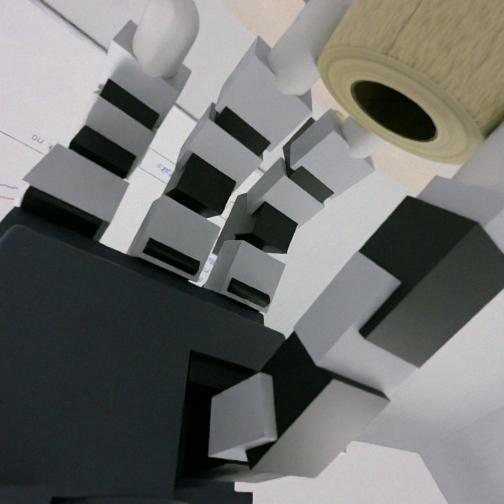

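Emit:
move(joints={"joint_1_rad": 0, "joint_2_rad": -1.0, "joint_3_rad": 3.142, "joint_4_rad": -1.9, "joint_5_rad": 0, "joint_6_rad": -0.1, "joint_7_rad": 0.0}, min_time_s=4)

Emit:
move(joints={"joint_7_rad": 2.463, "joint_6_rad": 0.37}, base={"rotate_rad": 1.443}, speeds={"rotate_rad": 0.8}, min_time_s=3, cameras=["wrist_camera"])

Scene clock: 809.10 s.
move: done
base_odometry: x=-1.047 y=-0.753 heading=-1.443
base_tilt: forward=-0.3 right=-0.3
base_status: not commanded
joint_positions: joint_1_rad=+0.002 joint_2_rad=-0.993 joint_3_rad=+3.132 joint_4_rad=-1.888 joint_5_rad=-0.001 joint_6_rad=-0.211 joint_7_rad=+0.033 hand_index_mcp=+0.156 hand_index_abd=+0.000 hand_index_pip=-0.206 hand_index_dip=+0.561 hand_middle_mcp=+0.155 hand_middle_abd=-0.004 hand_middle_pip=-0.225 hand_middle_dip=+0.564 hand_ring_mcp=+0.748 hand_ring_abd=+0.000 hand_ring_pip=-0.499 hand_ring_dip=+0.203 hand_thumb_cmc=-0.557 hand_thumb_axl=+0.680 hand_thumb_mcp=+0.027 hand_thumb_ipl=+0.186 hand_current_limit=+0.000 hand_speed=-0.600
joint_status: all done
hand_state: blocked,goal,blocked,goal,blocked,goal,blocked,goal,goal,goal,goal,goal,goal,goal,blocked,goal
index_mcp_current_ma: 228
index_abd_current_ma: 1
index_pip_current_ma: 251
index_dip_current_ma: 40
middle_mcp_current_ma: 222
middle_abd_current_ma: -16
middle_pip_current_ma: 158
middle_dip_current_ma: 51
ring_mcp_current_ma: -26
ring_abd_current_ma: 1
ring_pip_current_ma: 4
ring_dip_current_ma: 11
thumb_cmc_current_ma: 57
thumb_axl_current_ma: 10
thumb_mcp_current_ma: 275
thumb_ipl_current_ma: 111
hand_goal_index_mcp: 0.110
hand_goal_index_abd: 0.000
hand_goal_index_pip: -0.260
hand_goal_index_dip: 0.552
hand_goal_middle_mcp: 0.110
hand_goal_middle_abd: 0.000
hand_goal_middle_pip: -0.260
hand_goal_middle_dip: 0.552
hand_goal_ring_mcp: 0.754
hand_goal_ring_abd: 0.000
hand_goal_ring_pip: -0.500
hand_goal_ring_dip: 0.200
hand_goal_thumb_cmc: -0.570
hand_goal_thumb_axl: 0.678
hand_goal_thumb_mcp: -0.120
hand_goal_thumb_ipl: 0.168
on_its_own: hand_index_mcp moved -0.049 toward your old target +0.110; hand_index_pip moved -0.026 toward your old target -0.260; hand_middle_mcp moved -0.058 toward your old target +0.110
motor_effort: joint_1_rad=+1(2) joint_2_rad=+10(29) joint_3_rad=+1(2) joint_4_rad=+15(17) joint_5_rad=+0(2) joint_6_rad=+9(10) joint_7_rad=+1(1)
hand_pose: x=+0.3199 y=+0.0258 z=+1.1662 quat_wxyz=(+0.592, -0.380, +0.363, -0.611) (m; base frame)
hand_target: x=+0.3108 y=+0.0238 z=+1.1959 quat_wxyz=(+0.621, -0.339, +0.339, -0.621) (m; base frame)
hand_status: not commanded
pictures: none

Scene clock: 812.77 s.
move: done
base_odometry: x=-1.047 y=-0.753 heading=-0.002
base_tilt: forward=-0.3 right=-0.4
base_status: done
joint_positions: joint_1_rad=+0.002 joint_2_rad=-0.993 joint_3_rad=+3.133 joint_4_rad=-1.890 joint_5_rad=-0.001 joint_6_rad=+0.273 joint_7_rad=+2.429 hand_index_mcp=+0.156 hand_index_abd=+0.000 hand_index_pip=-0.207 hand_index_dip=+0.561 hand_middle_mcp=+0.154 hand_middle_abd=-0.004 hand_middle_pip=-0.231 hand_middle_dip=+0.564 hand_ring_mcp=+0.754 hand_ring_abd=+0.000 hand_ring_pip=-0.499 hand_ring_dip=+0.202 hand_thumb_cmc=-0.550 hand_thumb_axl=+0.680 hand_thumb_mcp=+0.028 hand_thumb_ipl=+0.186 hand_current_limit=+0.000 hand_speed=-0.600
joint_status: all done
hand_state: blocked,goal,blocked,goal,blocked,goal,blocked,goal,goal,goal,goal,goal,goal,goal,blocked,goal
index_mcp_current_ma: 227
index_abd_current_ma: 1
index_pip_current_ma: 245
index_dip_current_ma: 40
middle_mcp_current_ma: 214
middle_abd_current_ma: -16
middle_pip_current_ma: 129
middle_dip_current_ma: 51
ring_mcp_current_ma: 0
ring_abd_current_ma: 1
ring_pip_current_ma: 4
ring_dip_current_ma: 10
thumb_cmc_current_ma: 90
thumb_axl_current_ma: 10
thumb_mcp_current_ma: 275
thumb_ipl_current_ma: 111
hand_goal_index_mcp: 0.110
hand_goal_index_abd: 0.000
hand_goal_index_pip: -0.260
hand_goal_index_dip: 0.552
hand_goal_middle_mcp: 0.110
hand_goal_middle_abd: 0.000
hand_goal_middle_pip: -0.260
hand_goal_middle_dip: 0.552
hand_goal_ring_mcp: 0.754
hand_goal_ring_abd: 0.000
hand_goal_ring_pip: -0.500
hand_goal_ring_dip: 0.200
hand_goal_thumb_cmc: -0.570
hand_goal_thumb_axl: 0.678
hand_goal_thumb_mcp: -0.120
hand_goal_thumb_ipl: 0.168
motor_effort: joint_1_rad=+1(1) joint_2_rad=+13(14) joint_3_rad=+1(3) joint_4_rad=+13(15) joint_5_rad=+1(2) joint_6_rad=+5(9) joint_7_rad=+0(2)
hand_pose: x=+0.1487 y=-0.0663 z=+1.3817 quat_wxyz=(-0.395, -0.278, -0.131, -0.866) (m; base frame)
hand_target: x=+0.1188 y=-0.0699 z=+1.3909 quat_wxyz=(-0.416, -0.236, -0.113, -0.871) (m; base frame)
hand_status: not commanded
pictures: wrist_camera
camera_calibration:
wrist_camera: T_world_to_cam=[[-0.0199077, -0.998621, -0.0485806, 0.024658], [0.157168, 0.0448603, -0.986552, 1.29217], [0.987371, -0.0272753, 0.156058, -0.236026], [0, 0, 0, 1]] pos_world=[0.030448, -0.0397808, 1.31283]

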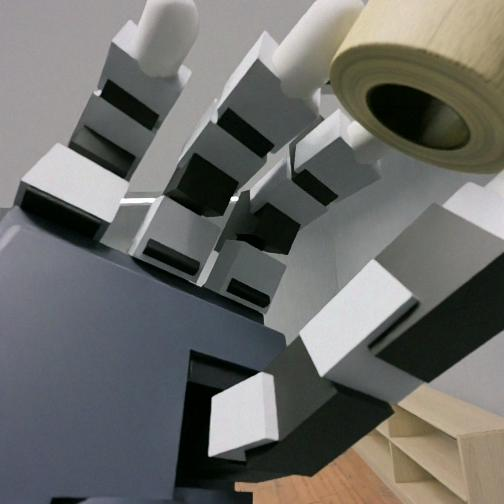

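Emit:
move(base={"translate_m": 1.917, "strafe_m": 0.853}, speeds={"translate_m": 0.4})

Emit:
move(joints={"joint_1_rad": 0, "joint_2_rad": -0.6, "joint_3_rad": 3.142, "joint_4_rad": -1.9, "joint_5_rad": 0, "joint_6_rad": 0.3}, min_time_s=2, cameras=["all"])

Scene clock: 830.17 s.
move: done
base_odometry: x=+0.872 y=+0.096 heading=-0.001
base_tilt: forward=-0.3 right=-0.4
base_status: done
joint_positions: joint_1_rad=+0.002 joint_2_rad=-0.998 joint_3_rad=+3.133 joint_4_rad=-1.893 joint_5_rad=-0.001 joint_6_rad=+0.279 joint_7_rad=+2.429 hand_index_mcp=+0.156 hand_index_abd=+0.000 hand_index_pip=-0.208 hand_index_dip=+0.561 hand_middle_mcp=+0.154 hand_middle_abd=-0.004 hand_middle_pip=-0.232 hand_middle_dip=+0.564 hand_ring_mcp=+0.755 hand_ring_abd=+0.000 hand_ring_pip=-0.499 hand_ring_dip=+0.202 hand_thumb_cmc=-0.550 hand_thumb_axl=+0.680 hand_thumb_mcp=+0.029 hand_thumb_ipl=+0.186 hand_current_limit=+0.000 hand_speed=-0.600
joint_status: not commanded
hand_state: blocked,goal,blocked,goal,blocked,goal,blocked,goal,goal,goal,goal,goal,goal,goal,blocked,goal
index_mcp_current_ma: 227
index_abd_current_ma: 1
index_pip_current_ma: 240
index_dip_current_ma: 40
middle_mcp_current_ma: 214
middle_abd_current_ma: -16
middle_pip_current_ma: 124
middle_dip_current_ma: 51
ring_mcp_current_ma: 4
ring_abd_current_ma: 1
ring_pip_current_ma: 4
ring_dip_current_ma: 10
thumb_cmc_current_ma: 90
thumb_axl_current_ma: 10
thumb_mcp_current_ma: 275
thumb_ipl_current_ma: 111
hand_goal_index_mcp: 0.110
hand_goal_index_abd: 0.000
hand_goal_index_pip: -0.260
hand_goal_index_dip: 0.552
hand_goal_middle_mcp: 0.110
hand_goal_middle_abd: 0.000
hand_goal_middle_pip: -0.260
hand_goal_middle_dip: 0.552
hand_goal_ring_mcp: 0.754
hand_goal_ring_abd: 0.000
hand_goal_ring_pip: -0.500
hand_goal_ring_dip: 0.200
hand_goal_thumb_cmc: -0.570
hand_goal_thumb_axl: 0.678
hand_goal_thumb_mcp: -0.120
hand_goal_thumb_ipl: 0.168
motor_effort: joint_1_rad=+1(2) joint_2_rad=+13(15) joint_3_rad=+1(2) joint_4_rad=+12(14) joint_5_rad=+0(2) joint_6_rad=+5(6) joint_7_rad=+0(1)
hand_pose: x=+0.1447 y=-0.0665 z=+1.3813 quat_wxyz=(-0.396, -0.274, -0.129, -0.867) (m; base frame)
hand_target: x=+0.1188 y=-0.0699 z=+1.3909 quat_wxyz=(-0.416, -0.236, -0.113, -0.871) (m; base frame)
hand_status: not commanded
pictures: none

Scene clock: 832.53 s.
move: done
base_odometry: x=+0.872 y=+0.096 heading=-0.001
base_tilt: forward=-0.3 right=-0.4
base_status: not commanded
joint_positions: joint_1_rad=+0.002 joint_2_rad=-0.603 joint_3_rad=+3.133 joint_4_rad=-1.894 joint_5_rad=-0.001 joint_6_rad=+0.279 joint_7_rad=+2.429 hand_index_mcp=+0.156 hand_index_abd=+0.000 hand_index_pip=-0.208 hand_index_dip=+0.561 hand_middle_mcp=+0.154 hand_middle_abd=-0.004 hand_middle_pip=-0.232 hand_middle_dip=+0.564 hand_ring_mcp=+0.756 hand_ring_abd=+0.000 hand_ring_pip=-0.499 hand_ring_dip=+0.202 hand_thumb_cmc=-0.550 hand_thumb_axl=+0.680 hand_thumb_mcp=+0.029 hand_thumb_ipl=+0.186 hand_current_limit=+0.000 hand_speed=-0.600
joint_status: all done
hand_state: blocked,goal,blocked,goal,blocked,goal,blocked,goal,goal,goal,goal,goal,goal,goal,blocked,goal
index_mcp_current_ma: 227
index_abd_current_ma: 1
index_pip_current_ma: 240
index_dip_current_ma: 40
middle_mcp_current_ma: 214
middle_abd_current_ma: -16
middle_pip_current_ma: 124
middle_dip_current_ma: 51
ring_mcp_current_ma: 10
ring_abd_current_ma: 1
ring_pip_current_ma: 4
ring_dip_current_ma: 10
thumb_cmc_current_ma: 90
thumb_axl_current_ma: 10
thumb_mcp_current_ma: 275
thumb_ipl_current_ma: 111
hand_goal_index_mcp: 0.110
hand_goal_index_abd: 0.000
hand_goal_index_pip: -0.260
hand_goal_index_dip: 0.552
hand_goal_middle_mcp: 0.110
hand_goal_middle_abd: 0.000
hand_goal_middle_pip: -0.260
hand_goal_middle_dip: 0.552
hand_goal_ring_mcp: 0.754
hand_goal_ring_abd: 0.000
hand_goal_ring_pip: -0.500
hand_goal_ring_dip: 0.200
hand_goal_thumb_cmc: -0.570
hand_goal_thumb_axl: 0.678
hand_goal_thumb_mcp: -0.120
hand_goal_thumb_ipl: 0.168
motor_effort: joint_1_rad=+1(2) joint_2_rad=+0(15) joint_3_rad=+1(2) joint_4_rad=+16(17) joint_5_rad=+1(2) joint_6_rad=+7(8) joint_7_rad=+0(2)
hand_pose: x=+0.4120 y=-0.0671 z=+1.3172 quat_wxyz=(-0.363, -0.439, -0.204, -0.796) (m; base frame)
hand_target: x=+0.4099 y=-0.0699 z=+1.3197 quat_wxyz=(-0.379, -0.433, -0.207, -0.792) (m; base frame)
hand_status: not commanded
pictures: base_camera, wrist_camera
camera_calibration:
wrist_camera: T_world_to_cam=[[-0.0375266, -0.998573, -0.0380092, 0.0192994], [-0.227214, 0.0455661, -0.972778, 1.32739], [0.973122, -0.0278688, -0.2286, 0.0264239], [0, 0, 0, 1]] pos_world=[0.276611, -0.0404756, 1.29803]

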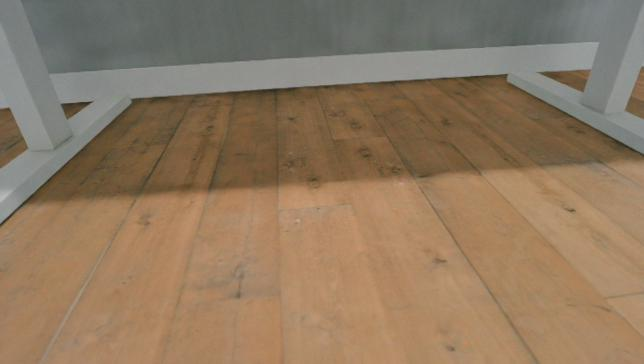

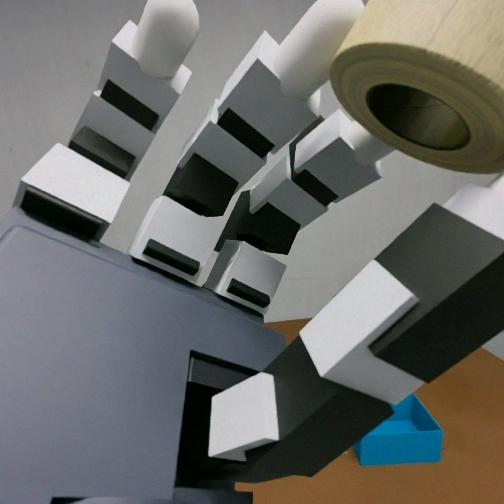

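Bin visible in the window as planned.

Emit:
zoom_image(camera="wrist_camera", region=[304, 304, 504, 504])

Emit:
move(base={"strafe_m": 0.09}, speeds={"strafe_m": 0.2}, cameras=["wrist_camera"])

Emit:
zoom_image(camera="wrist_camera", region=[304, 304, 504, 504])

Scaled by 2.520.

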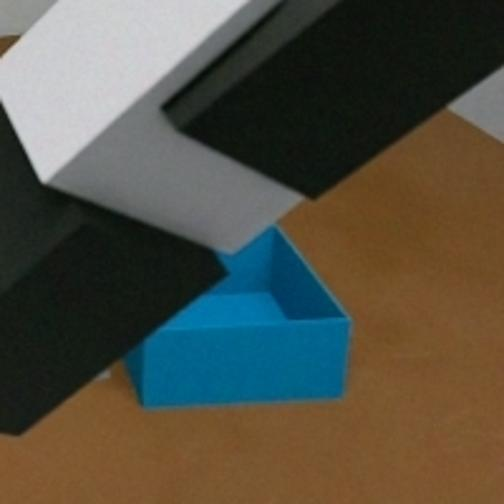

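Scene clock: 843.33 s.
move: done
base_odometry: x=+0.872 y=+0.186 heading=-0.001
base_tilt: forward=-0.3 right=-0.4
base_status: done
joint_positions: joint_1_rad=+0.002 joint_2_rad=-0.603 joint_3_rad=+3.135 joint_4_rad=-1.894 joint_5_rad=-0.001 joint_6_rad=+0.279 joint_7_rad=+2.429 hand_index_mcp=+0.156 hand_index_abd=+0.000 hand_index_pip=-0.208 hand_index_dip=+0.561 hand_middle_mcp=+0.154 hand_middle_abd=-0.004 hand_middle_pip=-0.232 hand_middle_dip=+0.564 hand_ring_mcp=+0.756 hand_ring_abd=+0.000 hand_ring_pip=-0.499 hand_ring_dip=+0.202 hand_thumb_cmc=-0.550 hand_thumb_axl=+0.680 hand_thumb_mcp=+0.029 hand_thumb_ipl=+0.186 hand_current_limit=+0.000 hand_speed=-0.600
joint_status: not commanded
hand_state: blocked,goal,blocked,goal,blocked,goal,blocked,goal,goal,goal,goal,goal,goal,goal,blocked,goal
index_mcp_current_ma: 227
index_abd_current_ma: 2
index_pip_current_ma: 240
index_dip_current_ma: 40
middle_mcp_current_ma: 214
middle_abd_current_ma: -16
middle_pip_current_ma: 124
middle_dip_current_ma: 51
ring_mcp_current_ma: 10
ring_abd_current_ma: 1
ring_pip_current_ma: 4
ring_dip_current_ma: 10
thumb_cmc_current_ma: 90
thumb_axl_current_ma: 10
thumb_mcp_current_ma: 275
thumb_ipl_current_ma: 111
hand_goal_index_mcp: 0.110
hand_goal_index_abd: 0.000
hand_goal_index_pip: -0.260
hand_goal_index_dip: 0.552
hand_goal_middle_mcp: 0.110
hand_goal_middle_abd: 0.000
hand_goal_middle_pip: -0.260
hand_goal_middle_dip: 0.552
hand_goal_ring_mcp: 0.754
hand_goal_ring_abd: 0.000
hand_goal_ring_pip: -0.500
hand_goal_ring_dip: 0.200
hand_goal_thumb_cmc: -0.570
hand_goal_thumb_axl: 0.678
hand_goal_thumb_mcp: -0.120
hand_goal_thumb_ipl: 0.168
motor_effort: joint_1_rad=+1(1) joint_2_rad=+0(2) joint_3_rad=+1(3) joint_4_rad=+16(17) joint_5_rad=+2(2) joint_6_rad=+7(8) joint_7_rad=+0(1)
hand_pose: x=+0.4120 y=-0.0681 z=+1.3171 quat_wxyz=(-0.363, -0.440, -0.204, -0.796) (m; base frame)
hand_target: x=+0.4099 y=-0.0699 z=+1.3197 quat_wxyz=(-0.379, -0.433, -0.207, -0.792) (m; base frame)
hand_status: not commanded
pictures: wrist_camera
camera_calibration:
wrist_camera: T_world_to_cam=[[-0.0390332, -0.998485, -0.0387957, 0.0199511], [-0.227133, 0.0466748, -0.972745, 1.3274], [0.973081, -0.0291576, -0.228611, 0.0263759], [0, 0, 0, 1]] pos_world=[0.27661, -0.0412663, 1.29803]

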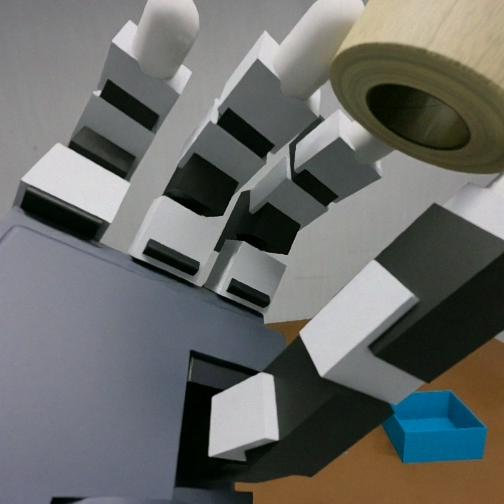

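Scaled by 2.520.

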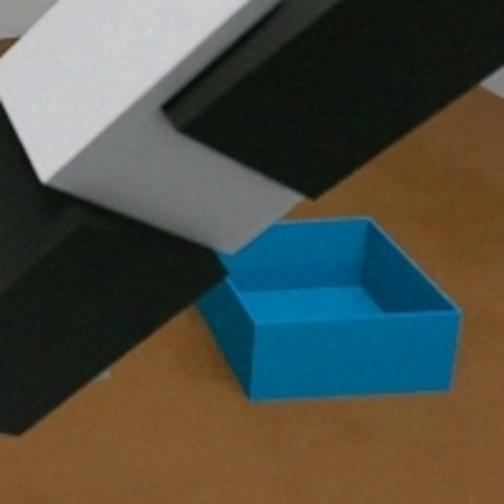

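Emit:
move(joints={"joint_1_rad": 0, "joint_2_rad": -1.0, "joint_3_rad": 3.142, "joint_4_rad": -1.9, "joint_5_rad": 0, "joint_6_rad": -0.1, "joint_7_rad": 0.0}, min_time_s=3.5)

Emit:
move(joints={"joint_1_rad": 1.047}, min_time_s=2.5, base={"translate_m": 0.274, "strafe_m": 0.216}, speeds={"translate_m": 0.2})

Emit:
move(joints={"joint_1_rad": 1.047, "joint_2_rad": 0.59, "joint_3_rad": 3.142, "joint_4_rad": -0.70, "joint_5_rad": 0.03, "joint_6_rad": -0.63, "joint_7_rad": 0.0}, min_time_s=5, cameras=["wrist_camera"])

Scene clock: 984.77 s.
move: done
base_odometry: x=+0.872 y=+0.186 heading=-0.001
base_tilt: forward=-0.3 right=-0.4
base_status: not commanded
joint_positions: joint_1_rad=+0.002 joint_2_rad=-0.988 joint_3_rad=+3.135 joint_4_rad=-1.894 joint_5_rad=-0.001 joint_6_rad=-0.019 joint_7_rad=+0.034 hand_index_mcp=+0.155 hand_index_abd=+0.001 hand_index_pip=-0.208 hand_index_dip=+0.561 hand_middle_mcp=+0.151 hand_middle_abd=-0.004 hand_middle_pip=-0.232 hand_middle_dip=+0.564 hand_ring_mcp=+0.750 hand_ring_abd=+0.000 hand_ring_pip=-0.499 hand_ring_dip=+0.202 hand_thumb_cmc=-0.550 hand_thumb_axl=+0.680 hand_thumb_mcp=+0.031 hand_thumb_ipl=+0.186 hand_current_limit=+0.000 hand_speed=-0.600
joint_status: all done
hand_state: blocked,goal,blocked,goal,blocked,goal,blocked,goal,goal,goal,goal,goal,blocked,goal,blocked,goal
index_mcp_current_ma: 219
index_abd_current_ma: 2
index_pip_current_ma: 239
index_dip_current_ma: 40
middle_mcp_current_ma: 203
middle_abd_current_ma: -16
middle_pip_current_ma: 124
middle_dip_current_ma: 51
ring_mcp_current_ma: -20
ring_abd_current_ma: 1
ring_pip_current_ma: 3
ring_dip_current_ma: 10
thumb_cmc_current_ma: 91
thumb_axl_current_ma: 10
thumb_mcp_current_ma: 275
thumb_ipl_current_ma: 111
hand_goal_index_mcp: 0.110
hand_goal_index_abd: 0.000
hand_goal_index_pip: -0.260
hand_goal_index_dip: 0.552
hand_goal_middle_mcp: 0.110
hand_goal_middle_abd: 0.000
hand_goal_middle_pip: -0.260
hand_goal_middle_dip: 0.552
hand_goal_ring_mcp: 0.754
hand_goal_ring_abd: 0.000
hand_goal_ring_pip: -0.500
hand_goal_ring_dip: 0.200
hand_goal_thumb_cmc: -0.570
hand_goal_thumb_axl: 0.678
hand_goal_thumb_mcp: -0.120
hand_goal_thumb_ipl: 0.168
motor_effort: joint_1_rad=+1(2) joint_2_rad=+11(12) joint_3_rad=+2(2) joint_4_rad=+14(17) joint_5_rad=+0(3) joint_6_rad=+8(9) joint_7_rad=+0(3)
hand_pose: x=+0.3073 y=+0.0246 z=+1.2199 quat_wxyz=(+0.622, -0.323, +0.308, -0.643) (m; base frame)
hand_target: x=+0.3108 y=+0.0238 z=+1.1959 quat_wxyz=(+0.621, -0.339, +0.339, -0.621) (m; base frame)
hand_status: not commanded
pictures: none

Scene clock: 987.57 s.
move: done
base_odometry: x=+1.146 y=+0.402 heading=-0.001
base_tilt: forward=-0.3 right=-0.4
base_status: done
joint_positions: joint_1_rad=+1.036 joint_2_rad=-0.997 joint_3_rad=+3.136 joint_4_rad=-1.894 joint_5_rad=-0.001 joint_6_rad=-0.021 joint_7_rad=+0.033 hand_index_mcp=+0.154 hand_index_abd=+0.001 hand_index_pip=-0.209 hand_index_dip=+0.561 hand_middle_mcp=+0.151 hand_middle_abd=-0.004 hand_middle_pip=-0.232 hand_middle_dip=+0.564 hand_ring_mcp=+0.749 hand_ring_abd=+0.000 hand_ring_pip=-0.499 hand_ring_dip=+0.202 hand_thumb_cmc=-0.550 hand_thumb_axl=+0.680 hand_thumb_mcp=+0.032 hand_thumb_ipl=+0.186 hand_current_limit=+0.000 hand_speed=-0.600
joint_status: all done
hand_state: blocked,goal,blocked,goal,blocked,goal,blocked,goal,goal,goal,goal,goal,blocked,goal,blocked,goal
index_mcp_current_ma: 216
index_abd_current_ma: 2
index_pip_current_ma: 237
index_dip_current_ma: 40
middle_mcp_current_ma: 199
middle_abd_current_ma: -16
middle_pip_current_ma: 124
middle_dip_current_ma: 51
ring_mcp_current_ma: -22
ring_abd_current_ma: 1
ring_pip_current_ma: 2
ring_dip_current_ma: 10
thumb_cmc_current_ma: 91
thumb_axl_current_ma: 10
thumb_mcp_current_ma: 275
thumb_ipl_current_ma: 111
hand_goal_index_mcp: 0.110
hand_goal_index_abd: 0.000
hand_goal_index_pip: -0.260
hand_goal_index_dip: 0.552
hand_goal_middle_mcp: 0.110
hand_goal_middle_abd: 0.000
hand_goal_middle_pip: -0.260
hand_goal_middle_dip: 0.552
hand_goal_ring_mcp: 0.754
hand_goal_ring_abd: 0.000
hand_goal_ring_pip: -0.500
hand_goal_ring_dip: 0.200
hand_goal_thumb_cmc: -0.570
hand_goal_thumb_axl: 0.678
hand_goal_thumb_mcp: -0.120
hand_goal_thumb_ipl: 0.168
motor_effort: joint_1_rad=+1(3) joint_2_rad=+12(15) joint_3_rad=+2(3) joint_4_rad=+14(15) joint_5_rad=+0(1) joint_6_rad=+8(9) joint_7_rad=+1(1)
hand_pose: x=+0.2339 y=-0.1457 z=+1.2210 quat_wxyz=(+0.224, -0.127, +0.425, -0.868) (m; base frame)
hand_target: x=+0.2355 y=-0.1542 z=+1.1959 quat_wxyz=(+0.227, -0.124, +0.463, -0.848) (m; base frame)
hand_status: not commanded
pictures: none

Scene clock: 993.20 s.
move: done
base_odometry: x=+1.147 y=+0.402 heading=-0.001
base_tilt: forward=-0.2 right=-0.3
base_status: not commanded
joint_positions: joint_1_rad=+1.036 joint_2_rad=+0.591 joint_3_rad=+3.136 joint_4_rad=-0.731 joint_5_rad=-0.001 joint_6_rad=-0.548 joint_7_rad=+0.033 hand_index_mcp=+0.154 hand_index_abd=+0.001 hand_index_pip=-0.209 hand_index_dip=+0.561 hand_middle_mcp=+0.151 hand_middle_abd=-0.004 hand_middle_pip=-0.232 hand_middle_dip=+0.564 hand_ring_mcp=+0.749 hand_ring_abd=+0.000 hand_ring_pip=-0.499 hand_ring_dip=+0.202 hand_thumb_cmc=-0.550 hand_thumb_axl=+0.680 hand_thumb_mcp=+0.032 hand_thumb_ipl=+0.186 hand_current_limit=+0.000 hand_speed=-0.600
joint_status: all done
hand_state: blocked,goal,blocked,goal,blocked,goal,blocked,goal,goal,goal,goal,goal,blocked,goal,blocked,goal
index_mcp_current_ma: 215
index_abd_current_ma: 2
index_pip_current_ma: 237
index_dip_current_ma: 40
middle_mcp_current_ma: 198
middle_abd_current_ma: -16
middle_pip_current_ma: 124
middle_dip_current_ma: 51
ring_mcp_current_ma: -23
ring_abd_current_ma: 1
ring_pip_current_ma: 2
ring_dip_current_ma: 10
thumb_cmc_current_ma: 91
thumb_axl_current_ma: 10
thumb_mcp_current_ma: 275
thumb_ipl_current_ma: 111
hand_goal_index_mcp: 0.110
hand_goal_index_abd: 0.000
hand_goal_index_pip: -0.260
hand_goal_index_dip: 0.552
hand_goal_middle_mcp: 0.110
hand_goal_middle_abd: 0.000
hand_goal_middle_pip: -0.260
hand_goal_middle_dip: 0.552
hand_goal_ring_mcp: 0.754
hand_goal_ring_abd: 0.000
hand_goal_ring_pip: -0.500
hand_goal_ring_dip: 0.200
hand_goal_thumb_cmc: -0.570
hand_goal_thumb_axl: 0.678
hand_goal_thumb_mcp: -0.120
hand_goal_thumb_ipl: 0.168
motor_effort: joint_1_rad=+1(2) joint_2_rad=-37(40) joint_3_rad=+1(2) joint_4_rad=+16(18) joint_5_rad=+0(2) joint_6_rad=+8(10) joint_7_rad=+0(1)
hand_pose: x=+0.5489 y=-0.6770 z=+0.9383 quat_wxyz=(+0.151, -0.226, +0.772, -0.574) (m; base frame)
hand_target: x=+0.5286 y=-0.6763 z=+0.9350 quat_wxyz=(+0.135, -0.217, +0.790, -0.558) (m; base frame)
hand_status: not commanded
pictures: wrist_camera
camera_calibration:
wrist_camera: T_world_to_cam=[[0.508916, 0.599521, -0.61772, 0.726937], [0.110679, 0.666071, 0.737631, -0.352468], [0.853671, -0.443761, 0.27262, -0.896692], [0, 0, 0, 1]] pos_world=[0.434541, -0.598962, 0.953491]

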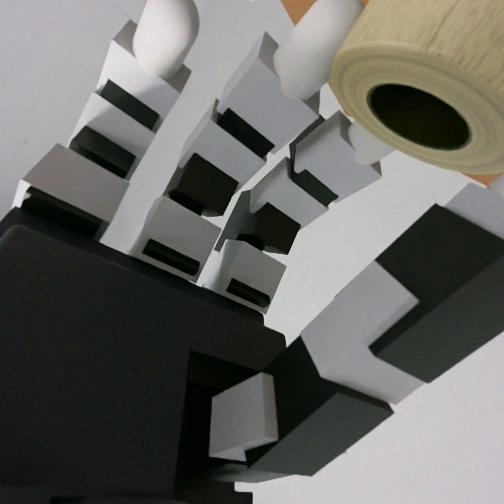

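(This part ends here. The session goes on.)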